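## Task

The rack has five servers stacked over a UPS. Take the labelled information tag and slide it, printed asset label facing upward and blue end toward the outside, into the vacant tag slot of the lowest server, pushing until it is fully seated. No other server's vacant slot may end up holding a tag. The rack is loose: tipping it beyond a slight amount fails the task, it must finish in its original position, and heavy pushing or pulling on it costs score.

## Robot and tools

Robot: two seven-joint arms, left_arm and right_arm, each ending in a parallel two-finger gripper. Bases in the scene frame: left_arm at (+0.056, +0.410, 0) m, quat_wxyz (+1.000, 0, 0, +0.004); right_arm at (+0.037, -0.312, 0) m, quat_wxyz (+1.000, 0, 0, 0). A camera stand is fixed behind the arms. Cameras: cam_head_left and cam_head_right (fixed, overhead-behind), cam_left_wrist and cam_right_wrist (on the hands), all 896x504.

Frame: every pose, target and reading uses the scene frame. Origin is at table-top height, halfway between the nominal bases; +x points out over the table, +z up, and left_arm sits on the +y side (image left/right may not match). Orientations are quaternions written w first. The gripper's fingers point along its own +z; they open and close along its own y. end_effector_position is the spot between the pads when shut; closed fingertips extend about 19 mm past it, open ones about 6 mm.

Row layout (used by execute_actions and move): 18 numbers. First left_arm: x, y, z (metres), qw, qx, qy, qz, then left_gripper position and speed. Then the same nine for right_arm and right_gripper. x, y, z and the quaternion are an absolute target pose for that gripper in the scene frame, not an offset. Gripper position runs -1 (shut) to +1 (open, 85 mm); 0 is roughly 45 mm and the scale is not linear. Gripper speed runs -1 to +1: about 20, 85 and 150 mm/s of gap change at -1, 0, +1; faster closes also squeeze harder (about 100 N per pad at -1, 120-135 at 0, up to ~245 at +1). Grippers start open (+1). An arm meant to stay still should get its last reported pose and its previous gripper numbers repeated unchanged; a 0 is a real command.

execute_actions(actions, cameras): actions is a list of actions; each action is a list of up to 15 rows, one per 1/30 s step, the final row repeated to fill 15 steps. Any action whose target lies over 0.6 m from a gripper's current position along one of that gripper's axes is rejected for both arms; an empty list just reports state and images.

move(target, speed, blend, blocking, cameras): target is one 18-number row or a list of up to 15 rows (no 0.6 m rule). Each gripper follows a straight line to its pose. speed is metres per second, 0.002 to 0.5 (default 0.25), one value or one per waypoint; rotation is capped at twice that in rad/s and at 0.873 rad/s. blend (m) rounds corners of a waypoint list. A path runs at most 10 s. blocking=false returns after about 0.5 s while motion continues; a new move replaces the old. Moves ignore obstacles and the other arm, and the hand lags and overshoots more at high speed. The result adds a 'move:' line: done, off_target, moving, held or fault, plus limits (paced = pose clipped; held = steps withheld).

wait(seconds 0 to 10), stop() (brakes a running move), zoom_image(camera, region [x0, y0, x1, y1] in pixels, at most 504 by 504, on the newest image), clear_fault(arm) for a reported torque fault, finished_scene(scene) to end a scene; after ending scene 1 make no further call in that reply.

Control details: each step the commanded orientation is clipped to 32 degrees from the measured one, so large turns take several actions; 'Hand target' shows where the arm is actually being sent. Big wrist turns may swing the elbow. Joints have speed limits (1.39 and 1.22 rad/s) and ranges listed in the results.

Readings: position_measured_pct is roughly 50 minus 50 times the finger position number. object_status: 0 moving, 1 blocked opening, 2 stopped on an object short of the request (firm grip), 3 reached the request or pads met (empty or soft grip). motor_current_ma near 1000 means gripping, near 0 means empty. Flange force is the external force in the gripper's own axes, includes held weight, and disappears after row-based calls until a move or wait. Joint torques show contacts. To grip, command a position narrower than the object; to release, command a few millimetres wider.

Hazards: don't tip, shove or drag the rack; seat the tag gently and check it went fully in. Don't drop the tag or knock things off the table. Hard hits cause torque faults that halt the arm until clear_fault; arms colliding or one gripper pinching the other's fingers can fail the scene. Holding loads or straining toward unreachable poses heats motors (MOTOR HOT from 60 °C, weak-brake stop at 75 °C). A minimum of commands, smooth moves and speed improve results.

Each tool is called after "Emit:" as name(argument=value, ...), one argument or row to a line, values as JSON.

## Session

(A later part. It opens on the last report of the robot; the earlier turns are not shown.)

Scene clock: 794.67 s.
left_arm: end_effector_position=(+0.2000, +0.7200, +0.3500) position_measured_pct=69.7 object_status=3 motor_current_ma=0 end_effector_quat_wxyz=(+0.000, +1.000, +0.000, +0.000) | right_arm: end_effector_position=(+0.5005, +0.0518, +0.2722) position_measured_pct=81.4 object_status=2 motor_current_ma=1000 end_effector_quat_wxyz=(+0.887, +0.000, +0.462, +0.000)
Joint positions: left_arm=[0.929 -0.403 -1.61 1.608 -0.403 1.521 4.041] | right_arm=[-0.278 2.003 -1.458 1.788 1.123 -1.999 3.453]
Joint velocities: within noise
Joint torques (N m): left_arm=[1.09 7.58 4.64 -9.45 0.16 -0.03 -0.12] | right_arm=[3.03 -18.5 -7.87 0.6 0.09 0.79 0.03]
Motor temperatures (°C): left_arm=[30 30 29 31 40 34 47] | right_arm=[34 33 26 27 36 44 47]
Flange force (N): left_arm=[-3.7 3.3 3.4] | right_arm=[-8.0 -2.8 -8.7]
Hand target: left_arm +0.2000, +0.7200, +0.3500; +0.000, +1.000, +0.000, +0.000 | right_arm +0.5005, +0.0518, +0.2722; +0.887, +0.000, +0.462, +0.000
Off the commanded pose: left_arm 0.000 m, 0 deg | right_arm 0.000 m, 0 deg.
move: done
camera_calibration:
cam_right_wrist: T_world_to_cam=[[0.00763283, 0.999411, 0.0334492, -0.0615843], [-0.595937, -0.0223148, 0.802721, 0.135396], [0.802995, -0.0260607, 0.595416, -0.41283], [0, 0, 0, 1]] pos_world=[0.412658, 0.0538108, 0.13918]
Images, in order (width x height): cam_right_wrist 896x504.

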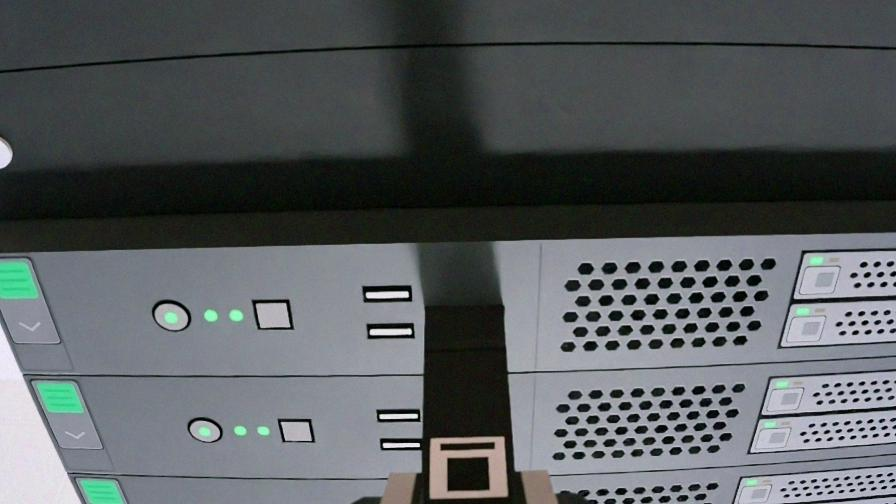

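Emit:
move(
  target=[0.2,0.72,0.35,0,1,0,0,-0.4,-1,0.4975,0.0518,0.2722,0.887,0,0.4617,0,-0.7,-1],
  speed=0.02,
  cameras=["cam_right_wrist"],
)

Emit:
zoom_image(
  camera="cam_right_wrist",
  region=[484, 285, 514, 315],
)

Emit:
zoom_image(
  camera="cam_right_wrist",
  region=[414, 285, 444, 315],
)

Scene clock: 813.07 s.
left_arm: end_effector_position=(+0.2000, +0.7200, +0.3500) position_measured_pct=69.7 object_status=3 motor_current_ma=0 end_effector_quat_wxyz=(+0.000, +1.000, +0.000, +0.000) | right_arm: end_effector_position=(+0.4975, +0.0518, +0.2722) position_measured_pct=81.4 object_status=2 motor_current_ma=1000 end_effector_quat_wxyz=(+0.887, +0.000, +0.462, +0.000)
Joint positions: left_arm=[0.929 -0.403 -1.61 1.608 -0.403 1.521 4.041] | right_arm=[-0.282 2.004 -1.456 1.793 1.127 -2.005 3.46]
Joint velocities: within noise
Joint torques (N m): left_arm=[1.11 7.57 4.6 -9.42 0.15 -0.04 -0.11] | right_arm=[-0.46 -18.89 -6.47 2.85 2.4 1.02 0.11]
Motor temperatures (°C): left_arm=[30 30 29 31 40 34 47] | right_arm=[34 33 26 27 36 44 47]
Flange force (N): left_arm=[-3.9 3.5 3.3] | right_arm=[-0.7 -1.5 0.6]
Hand target: left_arm +0.2000, +0.7200, +0.3500; +0.000, +1.000, +0.000, +0.000 | right_arm +0.4975, +0.0518, +0.2722; +0.887, +0.000, +0.462, +0.000
Off the commanded pose: left_arm 0.000 m, 0 deg | right_arm 0.000 m, 0 deg.
move: done
camera_calibration:
cam_right_wrist: T_world_to_cam=[[0.00754933, 0.999414, 0.0333886, -0.0615188], [-0.596, -0.0223138, 0.802674, 0.133641], [0.802949, -0.0259593, 0.595483, -0.410417], [0, 0, 0, 1]] pos_world=[0.409658, 0.0538107, 0.13918]
Images, in order (width x height): cam_right_wrist 896x504.

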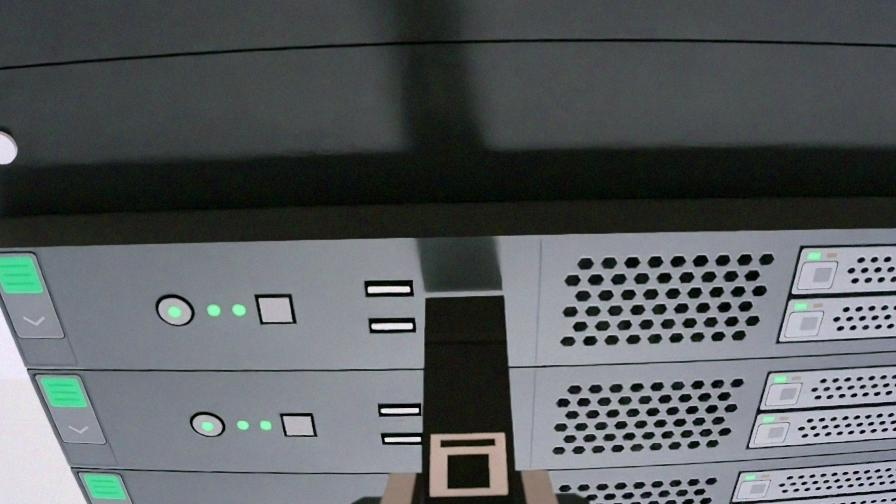

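Scaled by 16.800 from the camera's 896x504 image, which has a finer 1280x720 frame.

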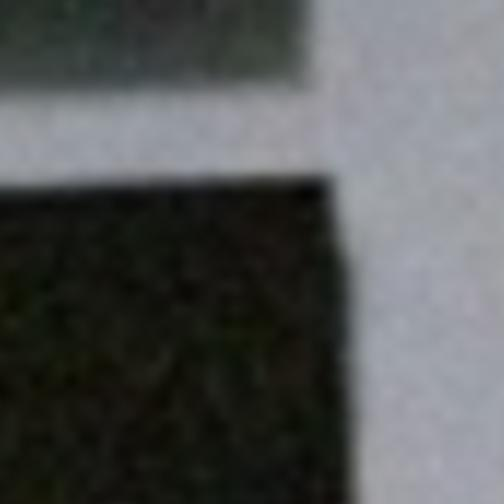

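Scaled by 16.800 from the camera's 896x504 image, which has a finer 1280x720 frame.

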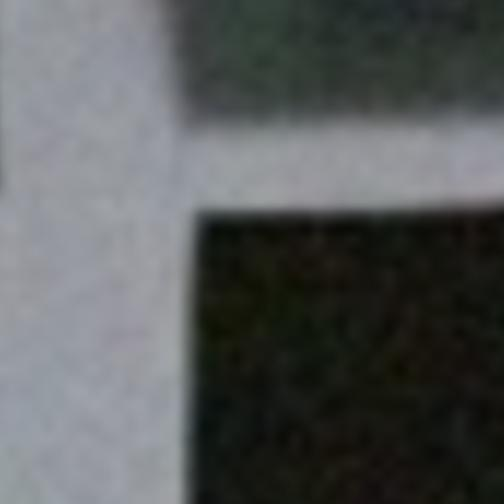

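Emit:
move(
  target=[
    [0.2,0.72,0.35,0,1,0,0,-0.4,-1,0.45,0.05,0.29,0.887,0,0.4617,0,-0.7,-1],
    [0.36,0.30,0.5,0,0.9659,0,0.2588,-0.2,0,0.43,0.05,0.30,0.887,0,0.4617,0,-0.7,-1],
    [0.37,0.05,0.46,0,0.9659,0,0.2588,-0.2,0,0.43,0.05,0.30,0.887,0,0.4617,0,-0.7,-1],
  ],
  speed=[0.1,0.25,0.15],
)

Scene clock: 848.87 s.
left_arm: end_effector_position=(+0.3700, +0.0500, +0.4600) position_measured_pct=60.2 object_status=3 motor_current_ma=0 end_effector_quat_wxyz=(+0.000, +0.966, +0.000, +0.259) | right_arm: end_effector_position=(+0.4300, +0.0500, +0.3000) position_measured_pct=81.4 object_status=2 motor_current_ma=1000 end_effector_quat_wxyz=(+0.887, +0.000, +0.462, +0.000)
Joint positions: left_arm=[0.672 0.206 0.568 1.294 -0.6 1.483 5.92] | right_arm=[-0.392 2.011 -1.497 1.93 1.24 -2.101 3.705]
Joint velocities: within noise
Joint torques (N m): left_arm=[1.17 -13.3 2.06 -10.53 -1.27 -0.51 -0.12] | right_arm=[-0.4 -17.77 -6 2.76 2.08 1.63 0.05]
Motor temperatures (°C): left_arm=[30 30 29 31 40 34 47] | right_arm=[34 33 26 27 36 44 47]
Flange force (N): left_arm=[-1.2 -4.6 4.2] | right_arm=[-0.6 -1.3 1.0]
Hand target: left_arm +0.3700, +0.0500, +0.4600; +0.000, +0.966, +0.000, +0.259 | right_arm +0.4300, +0.0500, +0.3000; +0.887, +0.000, +0.462, +0.000
Off the commanded pose: left_arm 0.000 m, 0 deg | right_arm 0.000 m, 0 deg.
move: done
camera_calibration:
cam_left_wrist: T_world_to_cam=[[0.0162966, -0.999867, 0.000301259, 0.04766], [-0.866852, -0.0142788, -0.498361, 0.607022], [0.4983, 0.00786046, -0.866969, 0.360851], [0, 0, 0, 1]] pos_world=[0.34561, 0.0534848, 0.615349]
cam_right_wrist: T_world_to_cam=[[0.00749321, 0.999412, 0.0334712, -0.0601333], [-0.595936, -0.0224157, 0.802719, 0.0710319], [0.802997, -0.0259616, 0.595417, -0.372824], [0, 0, 0, 1]] pos_world=[0.342158, 0.052011, 0.16698]

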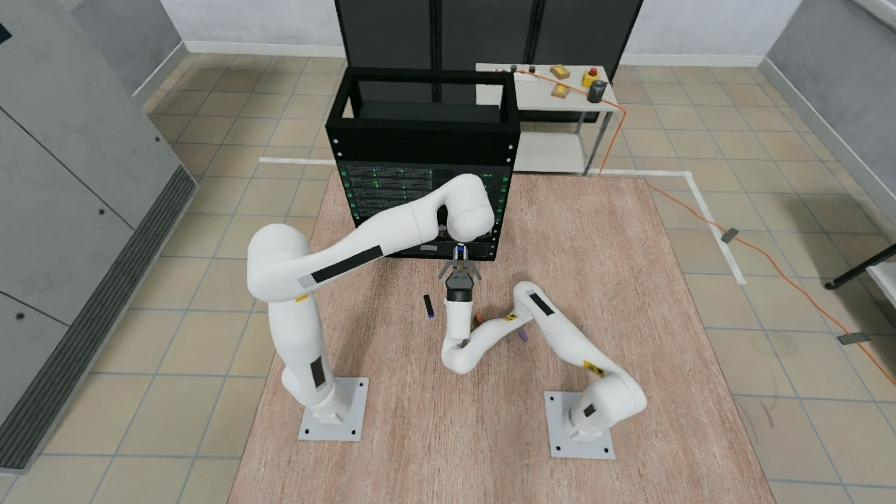

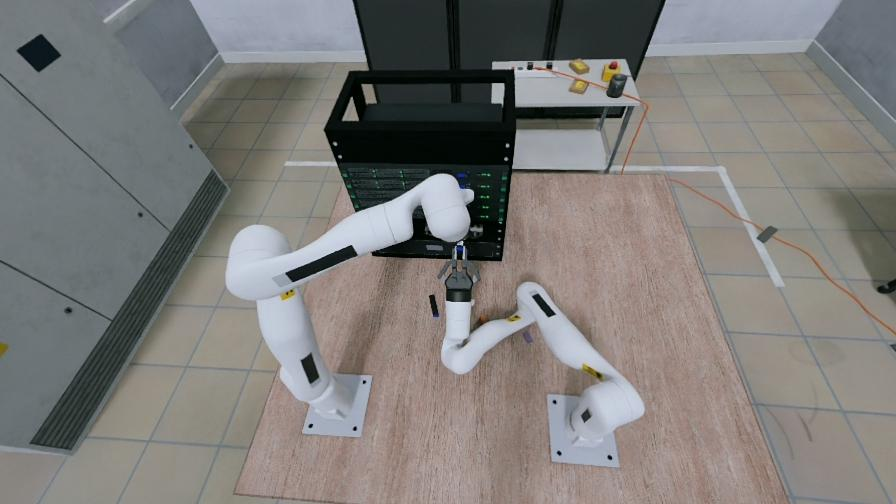

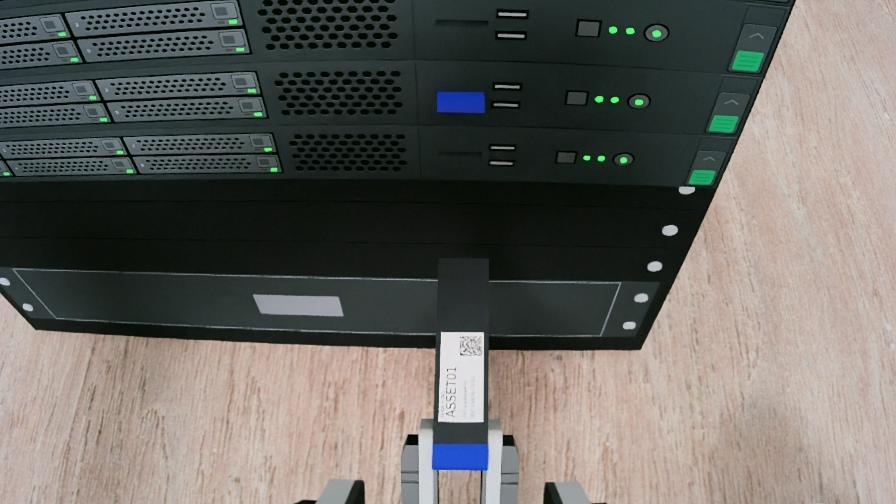

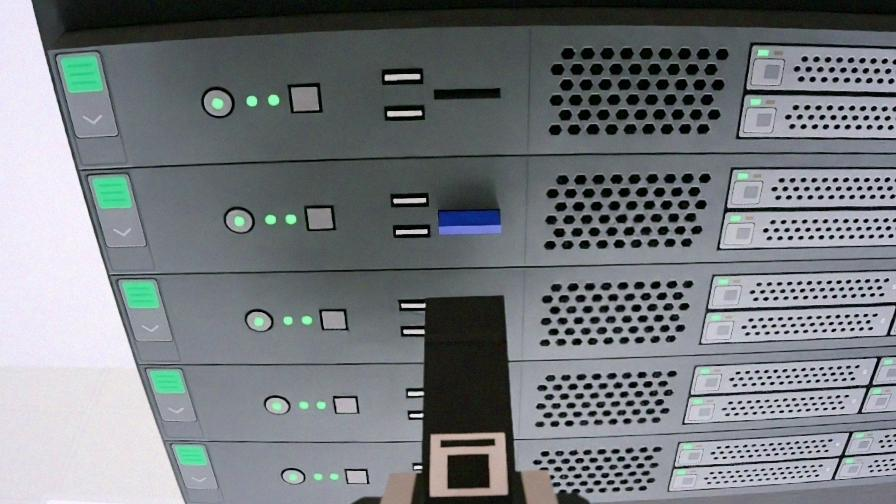

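Emit:
move(
  target=[0.4245,0.047,0.3768,0,0.9659,0,0.2588,-0.2,0,0.43,0.05,0.30,0.887,0,0.4617,0,-0.7,-1],
  speed=0.1,
  cameras=["cam_left_wrist","cam_right_wrist"],
)

Scene clock: 890.30 s.
left_arm: end_effector_position=(+0.4245, +0.0470, +0.3768) position_measured_pct=60.2 object_status=3 motor_current_ma=0 end_effector_quat_wxyz=(+0.000, +0.966, +0.000, +0.259) | right_arm: end_effector_position=(+0.4300, +0.0500, +0.3000) position_measured_pct=81.4 object_status=2 motor_current_ma=1000 end_effector_quat_wxyz=(+0.887, +0.000, +0.462, +0.000)
Joint positions: left_arm=[0.606 0.283 0.525 1.466 -0.641 1.23 5.96] | right_arm=[-0.392 2.011 -1.497 1.93 1.24 -2.101 3.705]
Joint velocities: within noise
Joint torques (N m): left_arm=[1.18 -15.13 2.39 -10.6 -1.24 -0.44 -0.1] | right_arm=[-0.45 -17.76 -5.99 2.76 2.03 1.62 0.04]
Motor temperatures (°C): left_arm=[29 30 29 31 40 34 47] | right_arm=[34 33 26 27 36 44 47]
Flange force (N): left_arm=[-1.0 -4.0 3.4] | right_arm=[-0.6 -1.5 0.9]
Hand target: left_arm +0.4245, +0.0470, +0.3768; +0.000, +0.966, +0.000, +0.259 | right_arm +0.4300, +0.0500, +0.3000; +0.887, +0.000, +0.462, +0.000
Off the commanded pose: left_arm 0.000 m, 0 deg | right_arm 0.000 m, 0 deg.
move: done
camera_calibration:
cam_left_wrist: T_world_to_cam=[[0.0162966, -0.999867, 0.000301259, 0.0437973], [-0.866852, -0.0142788, -0.498361, 0.612759], [0.4983, 0.00786046, -0.866969, 0.261586], [0, 0, 0, 1]] pos_world=[0.40011, 0.0504848, 0.532149]
cam_right_wrist: T_world_to_cam=[[0.00749321, 0.999412, 0.0334712, -0.0601333], [-0.595936, -0.0224157, 0.802719, 0.0710319], [0.802997, -0.0259616, 0.595417, -0.372824], [0, 0, 0, 1]] pos_world=[0.342158, 0.052011, 0.16698]
Images, in order (width x height): cam_left_wrist 896x504, cam_right_wrist 896x504.

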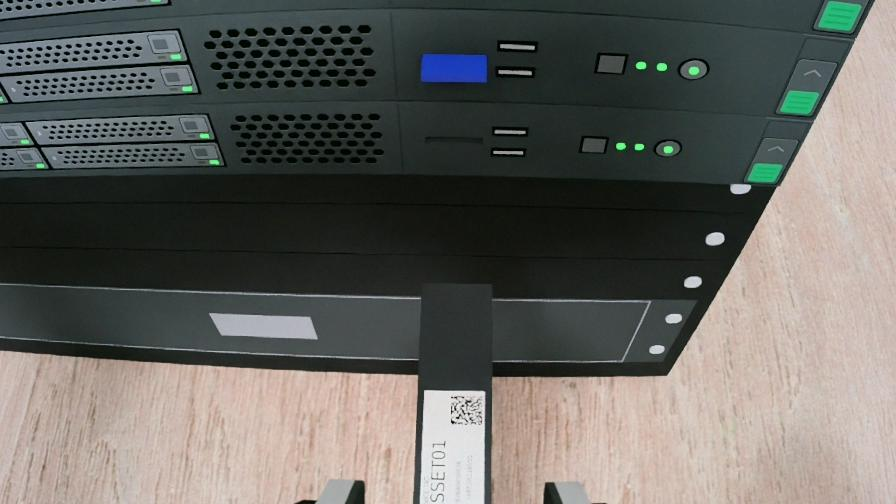

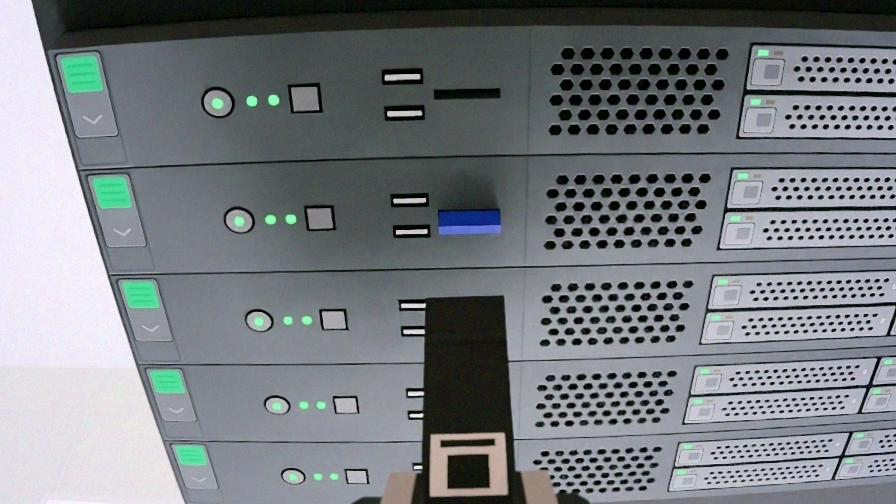

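Emit:
move(
  target=[0.4545,0.047,0.3248,0,0.9659,0,0.2588,-0.2,0,0.43,0.05,0.30,0.887,0,0.4617,0,-0.7,-1],
  speed=0.04,
  cameras=["cam_left_wrist","cam_right_wrist","cam_head_right"],
)

Emit:
zoom_image(
  camera="cam_right_wrist",
  region=[350, 254, 600, 504],
)

Scene clock: 899.13 s.
left_arm: end_effector_position=(+0.4545, +0.0470, +0.3248) position_measured_pct=60.2 object_status=3 motor_current_ma=0 end_effector_quat_wxyz=(+0.000, +0.966, +0.000, +0.259) | right_arm: end_effector_position=(+0.4300, +0.0500, +0.3000) position_measured_pct=81.4 object_status=2 motor_current_ma=1000 end_effector_quat_wxyz=(+0.887, +0.000, +0.462, +0.000)
Joint positions: left_arm=[0.583 0.35 0.493 1.546 -0.694 1.089 6.003] | right_arm=[-0.392 2.011 -1.497 1.93 1.24 -2.101 3.705]
Joint velocities: within noise
Joint torques (N m): left_arm=[1.06 -16.07 2.47 -10.37 -1.13 -0.39 -0.14] | right_arm=[-0.46 -17.82 -5.96 2.78 2.06 1.59 0.03]
Motor temperatures (°C): left_arm=[29 30 29 31 40 34 47] | right_arm=[34 33 26 27 36 44 47]
Flange force (N): left_arm=[-1.7 -3.9 2.8] | right_arm=[-0.5 -1.4 1.0]
Hand target: left_arm +0.4545, +0.0470, +0.3248; +0.000, +0.966, +0.000, +0.259 | right_arm +0.4300, +0.0500, +0.3000; +0.887, +0.000, +0.462, +0.000
Off the commanded pose: left_arm 0.000 m, 0 deg | right_arm 0.000 m, 0 deg.
move: done
camera_calibration:
cam_left_wrist: T_world_to_cam=[[0.0162085, -0.999869, 0.000251164, 0.0432861], [-0.866853, -0.0141774, -0.498361, 0.612795], [0.498299, 0.00785996, -0.866969, 0.201469], [0, 0, 0, 1]] pos_world=[0.43011, 0.0503847, 0.480049]
cam_right_wrist: T_world_to_cam=[[0.00749321, 0.999412, 0.0334712, -0.0601333], [-0.595936, -0.0224157, 0.802719, 0.0710319], [0.802997, -0.0259616, 0.595417, -0.372824], [0, 0, 0, 1]] pos_world=[0.342158, 0.052011, 0.16698]
Images, in order (width x height): cam_head_right 896x504, cam_left_wrist 896x504, cam_right_wrist 896x504.

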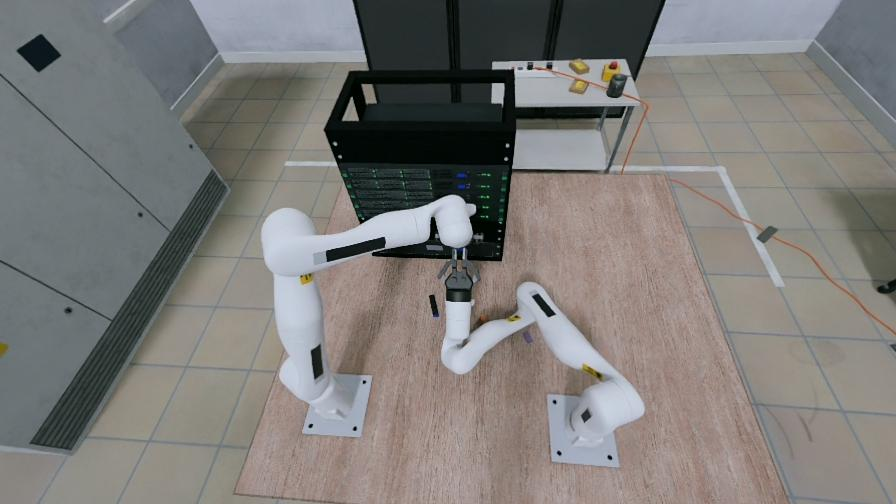

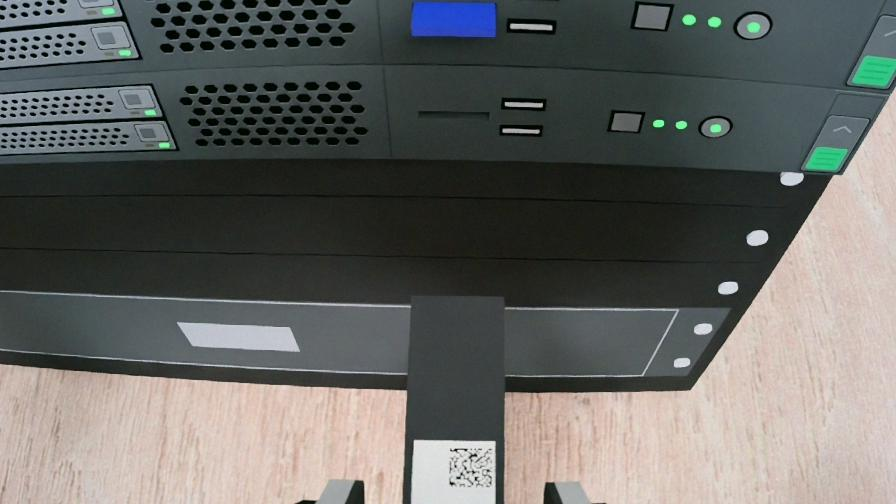

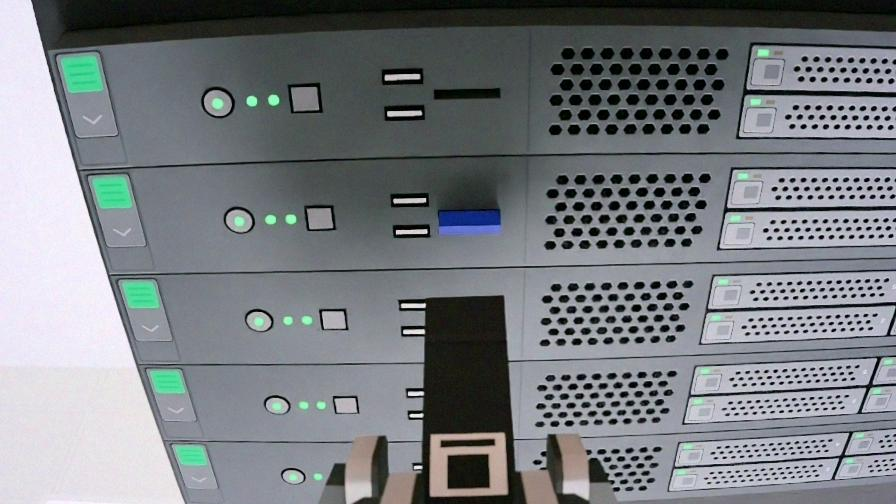

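Scaled by 2.016 from the camera's 896x504 image, which has a finer 1280x720 frame.

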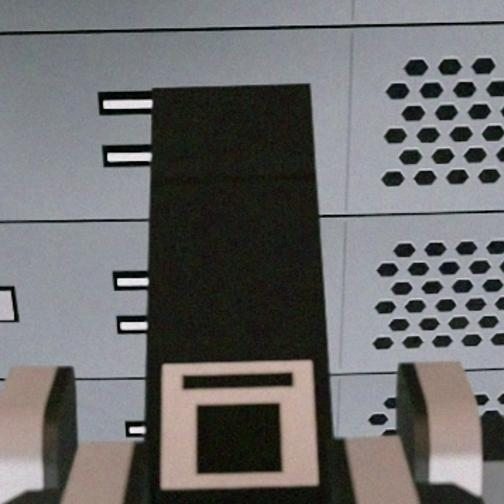

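Emit:
move(
  target=[
    [0.4605,0.047,0.3248,0,0.9659,0,0.2588,-0.2,-1,0.43,0.05,0.30,0.887,0,0.4617,0,-0.7,-1],
    [0.4605,0.047,0.3248,0,0.9659,0,0.2588,-0.7,-1,0.43,0.05,0.30,0.887,0,0.4617,0,-0.7,-1],
  ],
  speed=0.03,
  cameras=["cam_left_wrist","cam_right_wrist"],
)

Emit:
zoom_image(
  camera="cam_right_wrist",
  region=[350, 254, 600, 504],
)

Scene clock: 923.40 s.
left_arm: end_effector_position=(+0.4605, +0.0470, +0.3248) position_measured_pct=78.8 object_status=0 motor_current_ma=1000 end_effector_quat_wxyz=(+0.000, +0.966, +0.000, +0.259) | right_arm: end_effector_position=(+0.4300, +0.0500, +0.3000) position_measured_pct=81.4 object_status=2 motor_current_ma=1000 end_effector_quat_wxyz=(+0.887, +0.000, +0.462, +0.000)
Joint positions: left_arm=[0.576 0.358 0.492 1.534 -0.694 1.088 5.992] | right_arm=[-0.392 2.011 -1.498 1.93 1.24 -2.101 3.705]
Joint velocities: within noise
Joint torques (N m): left_arm=[0.56 -15.23 2.04 -11.09 -1.56 -1.22 0.01] | right_arm=[-2.57 -18.84 -5.31 3.31 2.58 2.84 0.12]
Motor temperatures (°C): left_arm=[29 30 29 31 40 34 47] | right_arm=[34 33 26 27 36 44 47]
Flange force (N): left_arm=[-3.7 -6.1 -0.6] | right_arm=[3.1 -3.6 2.8]
Hand target: left_arm +0.4605, +0.0470, +0.3248; +0.000, +0.966, +0.000, +0.259 | right_arm +0.4300, +0.0500, +0.3000; +0.887, +0.000, +0.462, +0.000
Off the commanded pose: left_arm 0.000 m, 0 deg | right_arm 0.000 m, 0 deg.
move: done
camera_calibration:
cam_left_wrist: T_world_to_cam=[[0.0162966, -0.999867, 0.000301259, 0.0432263], [-0.866852, -0.0142788, -0.498361, 0.618051], [0.4983, 0.00786046, -0.866969, 0.198565], [0, 0, 0, 1]] pos_world=[0.43611, 0.0504848, 0.480149]
cam_right_wrist: T_world_to_cam=[[0.00754933, 0.999414, 0.0333886, -0.0601385], [-0.596, -0.0223138, 0.802674, 0.0710562], [0.802949, -0.0259593, 0.595483, -0.372819], [0, 0, 0, 1]] pos_world=[0.342158, 0.0520107, 0.16698]
Images, in order (width x height): cam_left_wrist 896x504, cam_right_wrist 896x504.

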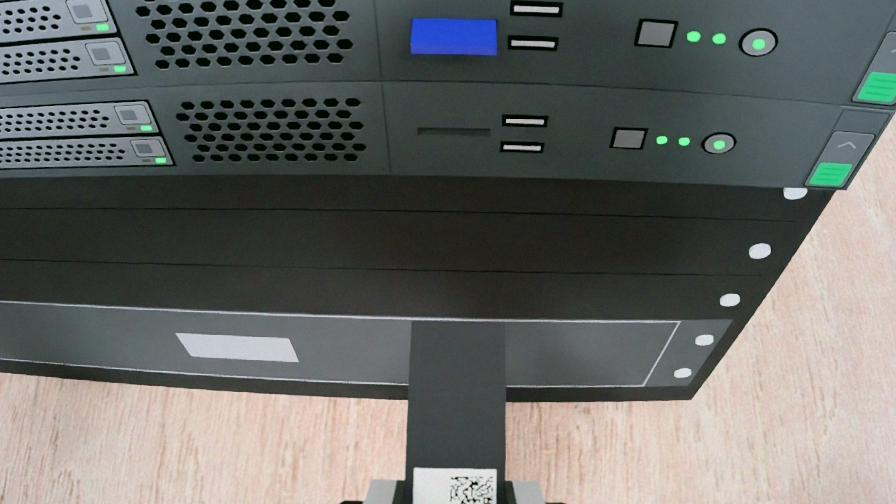

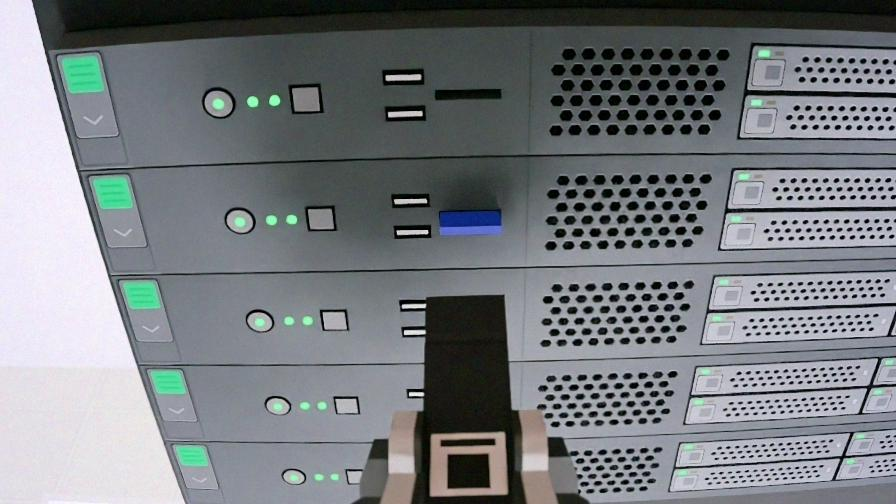

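Scaled by 2.016 from the camera's 896x504 image, which has a finer 1280x720 frame.

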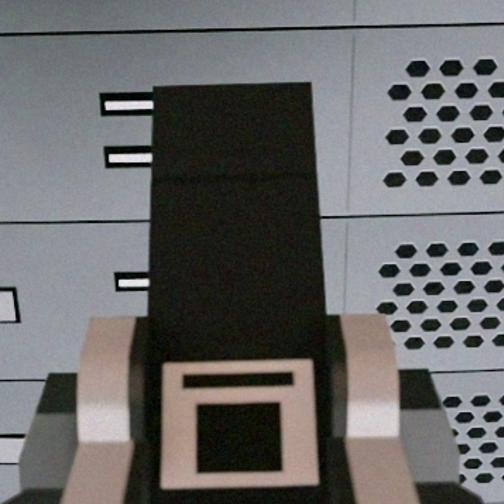

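Emit:
move(
  target=[
    [0.4605,0.047,0.3248,0,0.9659,0,0.2588,-0.7,-1,0.43,0.05,0.30,0.887,0,0.4617,0,-0.4,-1],
    [0.4605,0.047,0.3248,0,0.9659,0,0.2588,-0.7,-1,0.39,0.05,0.29,0.887,0,0.4617,0,-0.4,-1],
    [0.4605,0.047,0.3248,0,0.9659,0,0.2588,-0.7,-1,0.40,-0.25,0.30,0.887,0,0.4617,0,-0.4,-1],
  ],
  speed=[0.03,0.06,0.2],
)

Scene clock: 1002.63 s.
left_arm: end_effector_position=(+0.4605, +0.0470, +0.3248) position_measured_pct=78.8 object_status=2 motor_current_ma=1000 end_effector_quat_wxyz=(+0.000, +0.966, +0.000, +0.259) | right_arm: end_effector_position=(+0.4005, -0.2497, +0.2993) position_measured_pct=69.7 object_status=3 motor_current_ma=0 end_effector_quat_wxyz=(+0.898, +0.007, +0.440, -0.004)
Joint positions: left_arm=[0.577 0.358 0.492 1.534 -0.694 1.088 5.992] | right_arm=[0.434 2.08 -0.889 2.581 1.669 -2.037 3.724]
Joint velocities: within noise
Joint torques (N m): left_arm=[1.11 -16.4 2.49 -10.44 -1.14 -0.42 -0.13] | right_arm=[-0.38 -11.96 -3.12 4.92 2.01 1.62 0.03]
Motor temperatures (°C): left_arm=[29 30 29 31 40 34 47] | right_arm=[33 33 26 27 36 44 47]
Flange force (N): left_arm=[-1.7 -3.9 2.9] | right_arm=[-2.2 0.9 2.3]
Hand target: left_arm +0.4605, +0.0470, +0.3248; +0.000, +0.966, +0.000, +0.259 | right_arm +0.4005, -0.2497, +0.2993; +0.898, +0.007, +0.440, -0.004
Off the commanded pose: left_arm 0.000 m, 0 deg | right_arm 0.001 m, 3 deg.
TORQUE WARNING: the torque sensor of joint 2 (shoulder) of the right arm reached its warning level (56.7 N m). A warning alone does not stop the arm.
joint sent to its limit (right arm) — joint 4 (elbow), upper limit, where the elbow is as bent as it goes. The joint targets are off in orientation, not in position.
move: off_target (right_arm)
camera_calibration:
cam_left_wrist: T_world_to_cam=[[0.0162097, -0.999869, 0.000251855, 0.043188], [-0.866853, -0.0141788, -0.498361, 0.618046], [0.498299, 0.00785997, -0.866969, 0.198565], [0, 0, 0, 1]] pos_world=[0.43611, 0.0503847, 0.480149]
cam_right_wrist: T_world_to_cam=[[0.0193123, 0.998864, 0.0435665, 0.231674], [-0.634024, -0.0214575, 0.773015, 0.0716253], [0.773072, -0.0425509, 0.63289, -0.35981], [0, 0, 0, 1]] pos_world=[0.319097, -0.245184, 0.162259]

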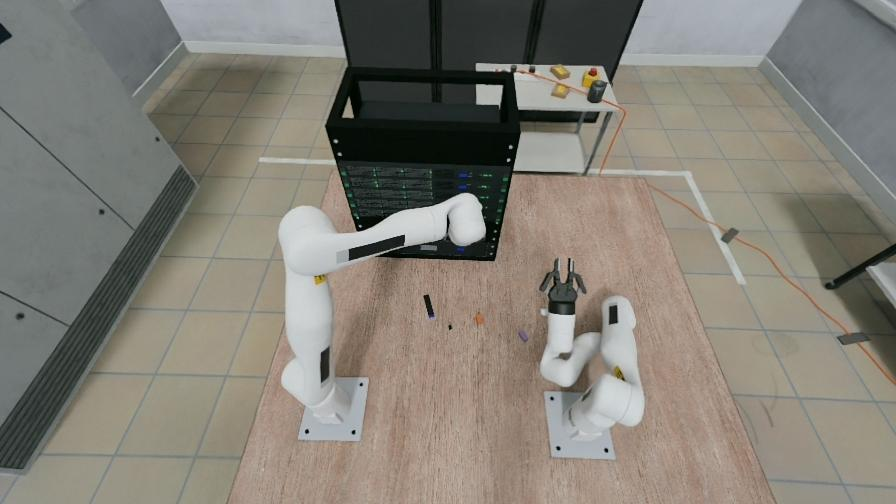

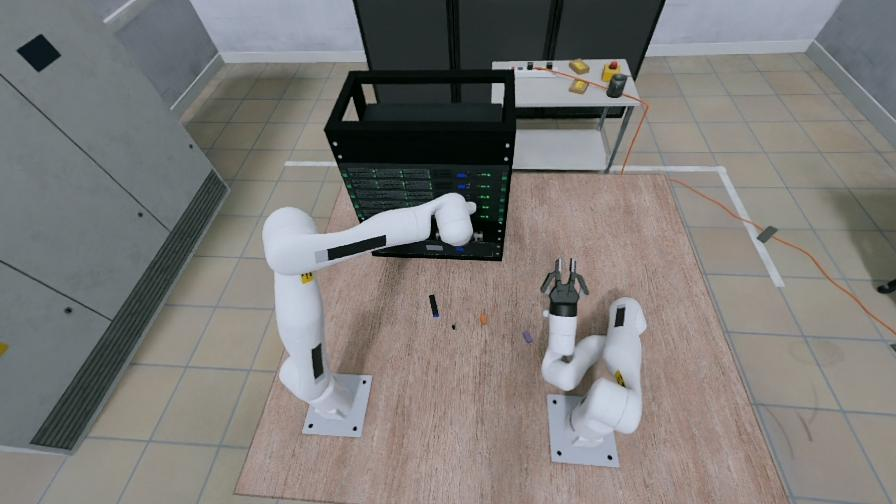

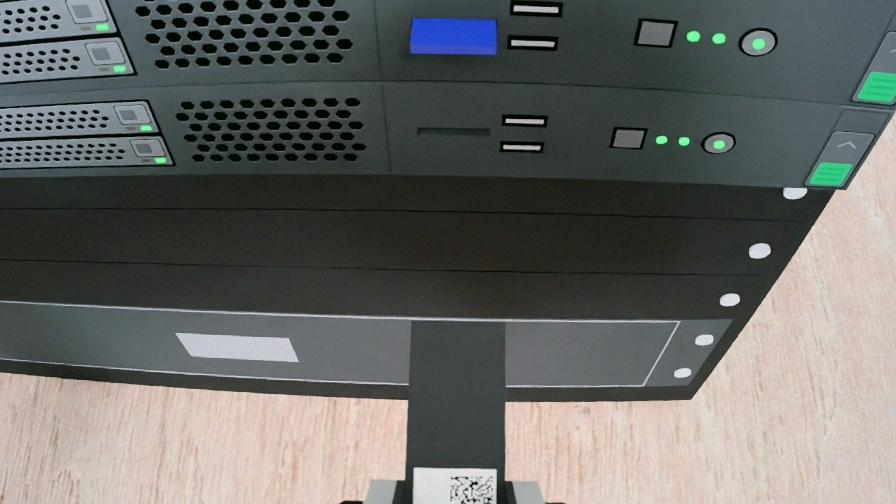

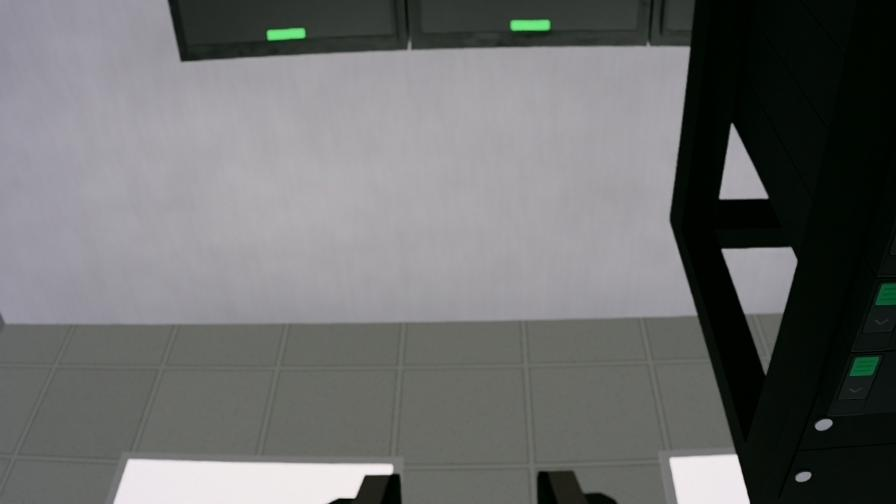

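Emit:
move(
  target=[
    [0.4605,0.047,0.3248,0,0.9659,0,0.2588,-0.7,-1,0.45,-0.4,0.45,0.707,0,0.707,0,-0.4,-1],
    [0.4605,0.047,0.3248,0,0.9659,0,0.2588,-0.7,-1,0.48,-0.10,0.25,0.5,-0.5,-0.5,-0.5,-0.4,-1],
  ],
  speed=[0.25,0.25],
  cameras=["cam_right_wrist","cam_head_right"],
)

Scene clock: 1036.17 s.
left_arm: end_effector_position=(+0.4605, +0.0470, +0.3248) position_measured_pct=78.8 object_status=2 motor_current_ma=1000 end_effector_quat_wxyz=(+0.000, +0.966, +0.000, +0.259) | right_arm: end_effector_position=(+0.4800, -0.1000, +0.2500) position_measured_pct=69.7 object_status=3 motor_current_ma=0 end_effector_quat_wxyz=(+0.500, -0.500, -0.500, -0.500)
Joint positions: left_arm=[0.577 0.358 0.492 1.534 -0.694 1.088 5.992] | right_arm=[0.903 1.469 -1.381 1.805 -0.305 0.71 0.322]
Joint velocities: within noise
Joint torques (N m): left_arm=[1.09 -16.38 2.52 -10.38 -1.17 -0.43 -0.12] | right_arm=[-0.4 -16.49 -9.45 -0.63 -1.64 1.24 0.06]
Motor temperatures (°C): left_arm=[29 30 29 31 40 34 47] | right_arm=[33 33 26 27 36 44 47]
Flange force (N): left_arm=[-1.5 -3.8 2.8] | right_arm=[0.7 -2.8 1.0]
Hand target: left_arm +0.4605, +0.0470, +0.3248; +0.000, +0.966, +0.000, +0.259 | right_arm +0.4800, -0.1000, +0.2500; +0.500, -0.500, -0.500, -0.500
Off the commanded pose: left_arm 0.000 m, 0 deg | right_arm 0.000 m, 0 deg.
move: done; limits=paced
camera_calibration:
cam_right_wrist: T_world_to_cam=[[0.999414, 0.0253366, -0.0230213, -0.468335], [-0.0223155, -0.027796, -0.999365, 0.312184], [-0.0259604, 0.999292, -0.0272143, 0.269024], [0, 0, 0, 1]] pos_world=[0.482011, -0.24829, 0.308525]
Images, in order (width x height): cam_head_right 896x504, cam_right_wrist 896x504.

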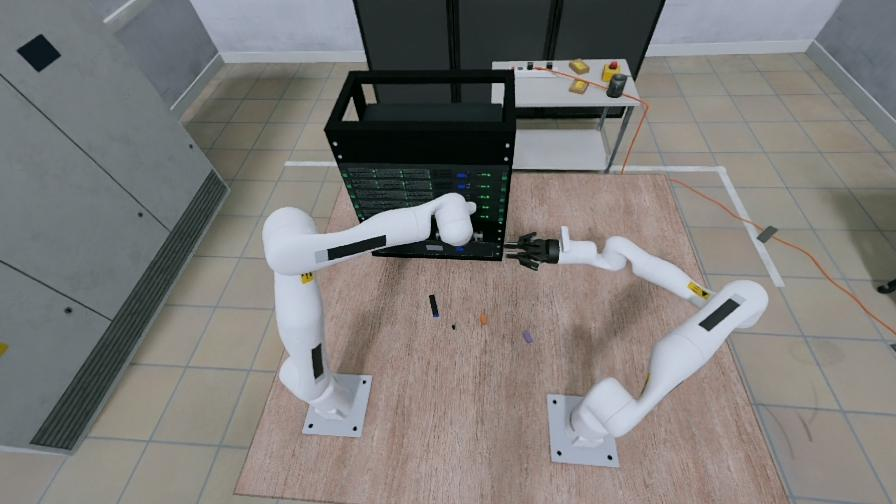

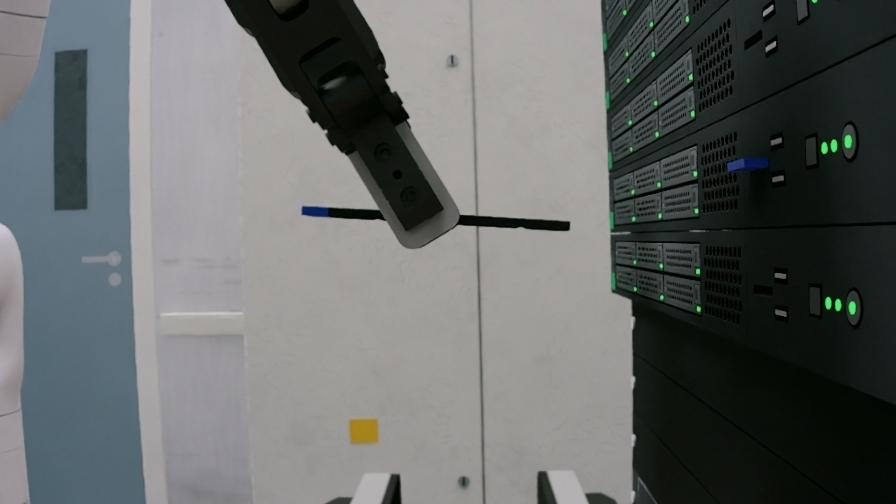

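Emit:
zoom_image(
  camera="cam_right_wrist",
  region=[700, 130, 800, 190],
)

Emit:
zoom_image(
  camera="cam_right_wrist",
  region=[290, 180, 630, 320],
)

Scaled by 5.040 from the camera's 896x504 image, which has a finer 1280x720 frame.

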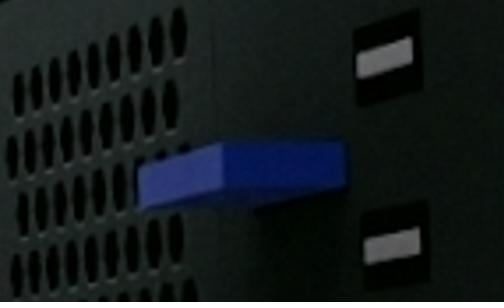

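Scaled by 1.482 from the camera's 896x504 image, which has a finer 1280x720 frame.

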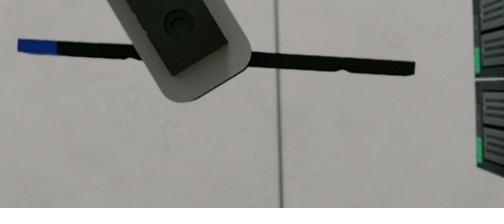

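Emit:
move(
  target=[0.4605,0.047,0.296,0,0.9555,0,0.2949,-0.7,-1,0.48,-0.10,0.25,0.5,-0.5,-0.5,-0.5,-0.4,-1],
  speed=0.08,
  cameras=["cam_right_wrist","cam_left_wrist"],
)

Emit:
zoom_image(
  camera="cam_right_wrist",
  region=[290, 220, 630, 360],
)

Emit:
zoom_image(
  camera="cam_right_wrist",
  region=[560, 240, 800, 340],
)

Scene clock: 1070.30 s.
left_arm: end_effector_position=(+0.4605, +0.0470, +0.2960) position_measured_pct=78.8 object_status=2 motor_current_ma=1000 end_effector_quat_wxyz=(+0.000, +0.956, +0.000, +0.295) | right_arm: end_effector_position=(+0.4800, -0.1000, +0.2500) position_measured_pct=69.7 object_status=3 motor_current_ma=0 end_effector_quat_wxyz=(+0.500, -0.500, -0.500, -0.500)
Joint positions: left_arm=[0.636 0.364 0.446 1.659 -0.826 0.978 6.157] | right_arm=[0.903 1.469 -1.381 1.805 -0.305 0.71 0.322]
Joint velocities: within noise
Joint torques (N m): left_arm=[1.1 -16.35 2.35 -10.14 -1.29 -0.2 -0.1] | right_arm=[-0.42 -16.42 -9.5 -0.55 -1.66 1.21 0.08]
Motor temperatures (°C): left_arm=[29 31 29 31 40 34 46] | right_arm=[33 33 26 27 36 44 47]
Flange force (N): left_arm=[-1.6 -4.0 2.9] | right_arm=[0.7 -2.5 0.7]
Hand target: left_arm +0.4605, +0.0470, +0.2960; +0.000, +0.956, +0.000, +0.295 | right_arm +0.4800, -0.1000, +0.2500; +0.500, -0.500, -0.500, -0.500
Off the commanded pose: left_arm 0.000 m, 0 deg | right_arm 0.000 m, 0 deg.
move: done
camera_calibration:
cam_left_wrist: T_world_to_cam=[[0.0161442, -0.999869, 0.00146798, 0.0428657], [-0.826994, -0.0141781, -0.562032, 0.604156], [0.561979, 0.00785957, -0.827114, 0.132467], [0, 0, 0, 1]] pos_world=[0.424498, 0.0503847, 0.449057]
cam_right_wrist: T_world_to_cam=[[0.999414, 0.025339, -0.0230188, -0.468335], [-0.0223155, -0.027696, -0.999367, 0.312209], [-0.0259605, 0.999295, -0.0271143, 0.268994], [0, 0, 0, 1]] pos_world=[0.482011, -0.248291, 0.308525]
Images, in order (width x height): cam_left_wrist 896x504, cam_right_wrist 896x504.

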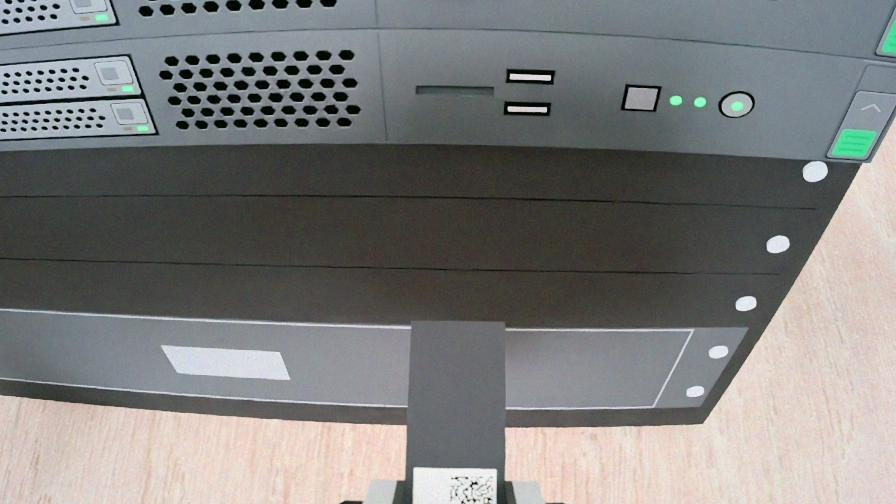

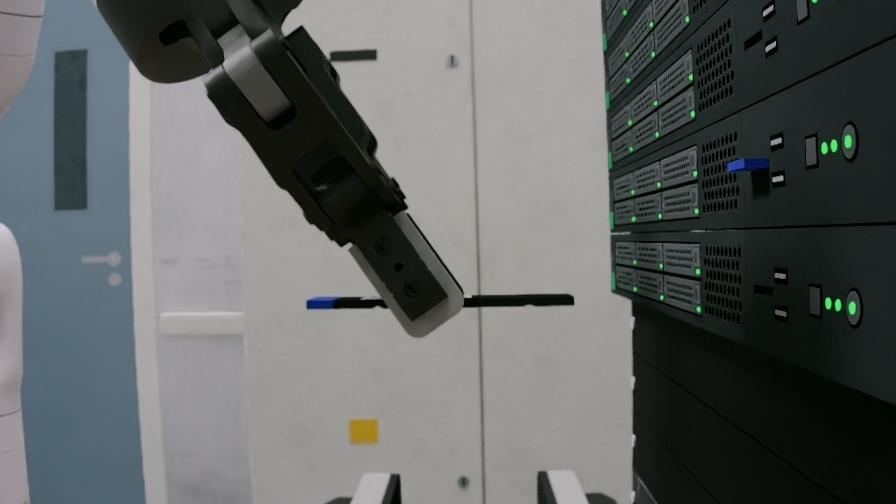

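Scaled by 1.482 from the camera's 896x504 image, which has a finer 1280x720 frame.

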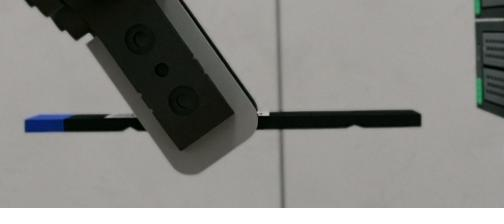

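Scaled by 2.100 from the camera's 896x504 image, which has a finer 1280x720 frame.

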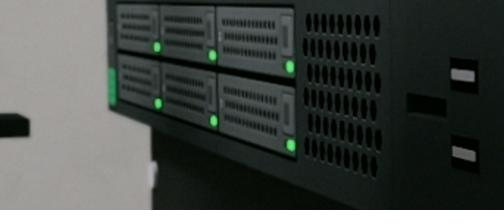

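Emit:
move(
  target=[0.5105,0.0480,0.2973,0,0.9555,0,0.2949,-0.7,-1,0.48,-0.10,0.25,0.5,-0.5,-0.5,-0.5,-0.4,-1],
  speed=0.08,
  cameras=["cam_right_wrist","cam_left_wrist"],
)

Emit:
zoom_image(
  camera="cam_right_wrist",
  region=[640, 240, 800, 340],
)

Emit:
zoom_image(
  camera="cam_left_wrist",
  region=[380, 210, 540, 330],
)

Scene clock: 1096.57 s.
left_arm: end_effector_position=(+0.5105, +0.0480, +0.2973) position_measured_pct=78.8 object_status=2 motor_current_ma=1000 end_effector_quat_wxyz=(+0.000, +0.956, +0.000, +0.295) | right_arm: end_effector_position=(+0.4800, -0.1000, +0.2500) position_measured_pct=69.7 object_status=3 motor_current_ma=0 end_effector_quat_wxyz=(+0.500, -0.500, -0.500, -0.500)
Joint positions: left_arm=[0.572 0.426 0.436 1.563 -0.821 0.963 6.056] | right_arm=[0.903 1.469 -1.381 1.805 -0.305 0.71 0.322]
Joint velocities: within noise
Joint torques (N m): left_arm=[1.04 -17.78 2.53 -10.27 -1.25 -0.35 -0.09] | right_arm=[-0.39 -16.45 -9.43 -0.58 -1.63 1.19 0.07]
Motor temperatures (°C): left_arm=[29 31 29 31 40 34 46] | right_arm=[33 33 27 27 36 44 47]
Flange force (N): left_arm=[-2.0 -3.8 2.5] | right_arm=[0.8 -2.5 0.8]
Hand target: left_arm +0.5105, +0.0480, +0.2973; +0.000, +0.956, +0.000, +0.295 | right_arm +0.4800, -0.1000, +0.2500; +0.500, -0.500, -0.500, -0.500
Off the commanded pose: left_arm 0.000 m, 0 deg | right_arm 0.000 m, 0 deg.
move: done
camera_calibration:
cam_left_wrist: T_world_to_cam=[[0.0162273, -0.999867, 0.00152381, 0.0430902], [-0.826993, -0.0142782, -0.562032, 0.646339], [0.561979, 0.00786006, -0.827114, 0.105378], [0, 0, 0, 1]] pos_world=[0.474598, 0.0514848, 0.450357]
cam_right_wrist: T_world_to_cam=[[0.999414, 0.025339, -0.0230188, -0.468335], [-0.0223155, -0.027696, -0.999367, 0.312209], [-0.0259605, 0.999295, -0.0271143, 0.268994], [0, 0, 0, 1]] pos_world=[0.482011, -0.248291, 0.308525]
Images, in order (width x height): cam_left_wrist 896x504, cam_right_wrist 896x504.

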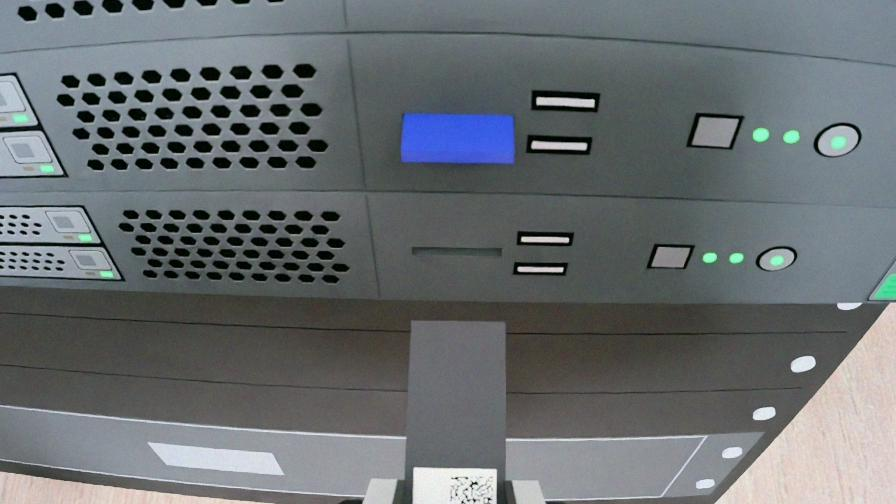

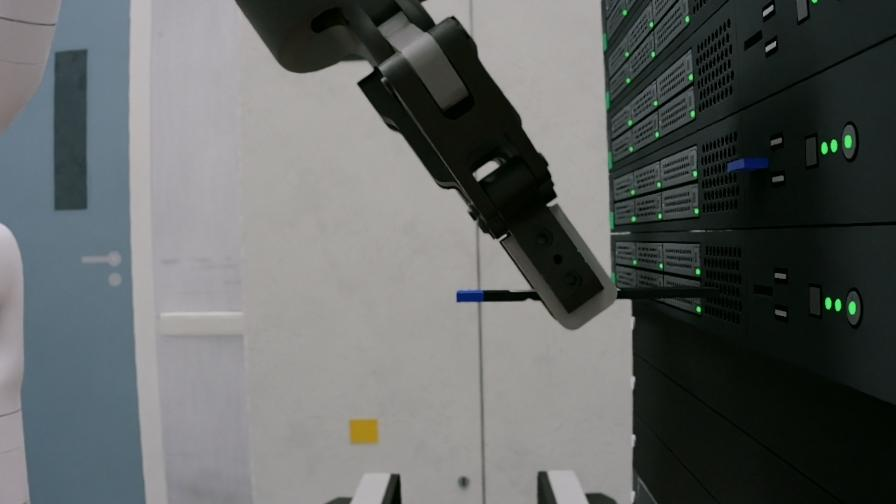

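Scaled by 3.150 from the camera's 896x504 image, which has a finer 1280x720 frame.

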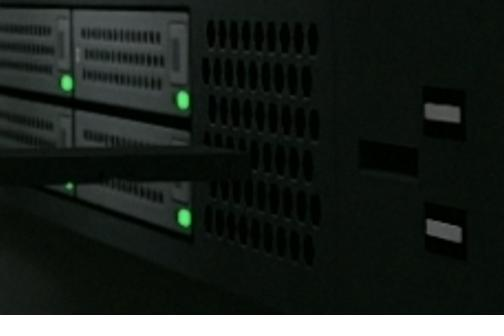

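Scaled by 3.150 from the camera's 896x504 image, which has a finer 1280x720 frame.

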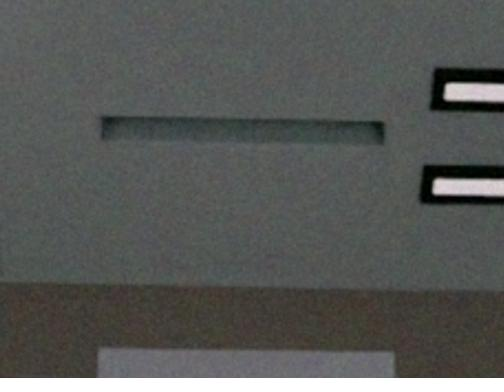

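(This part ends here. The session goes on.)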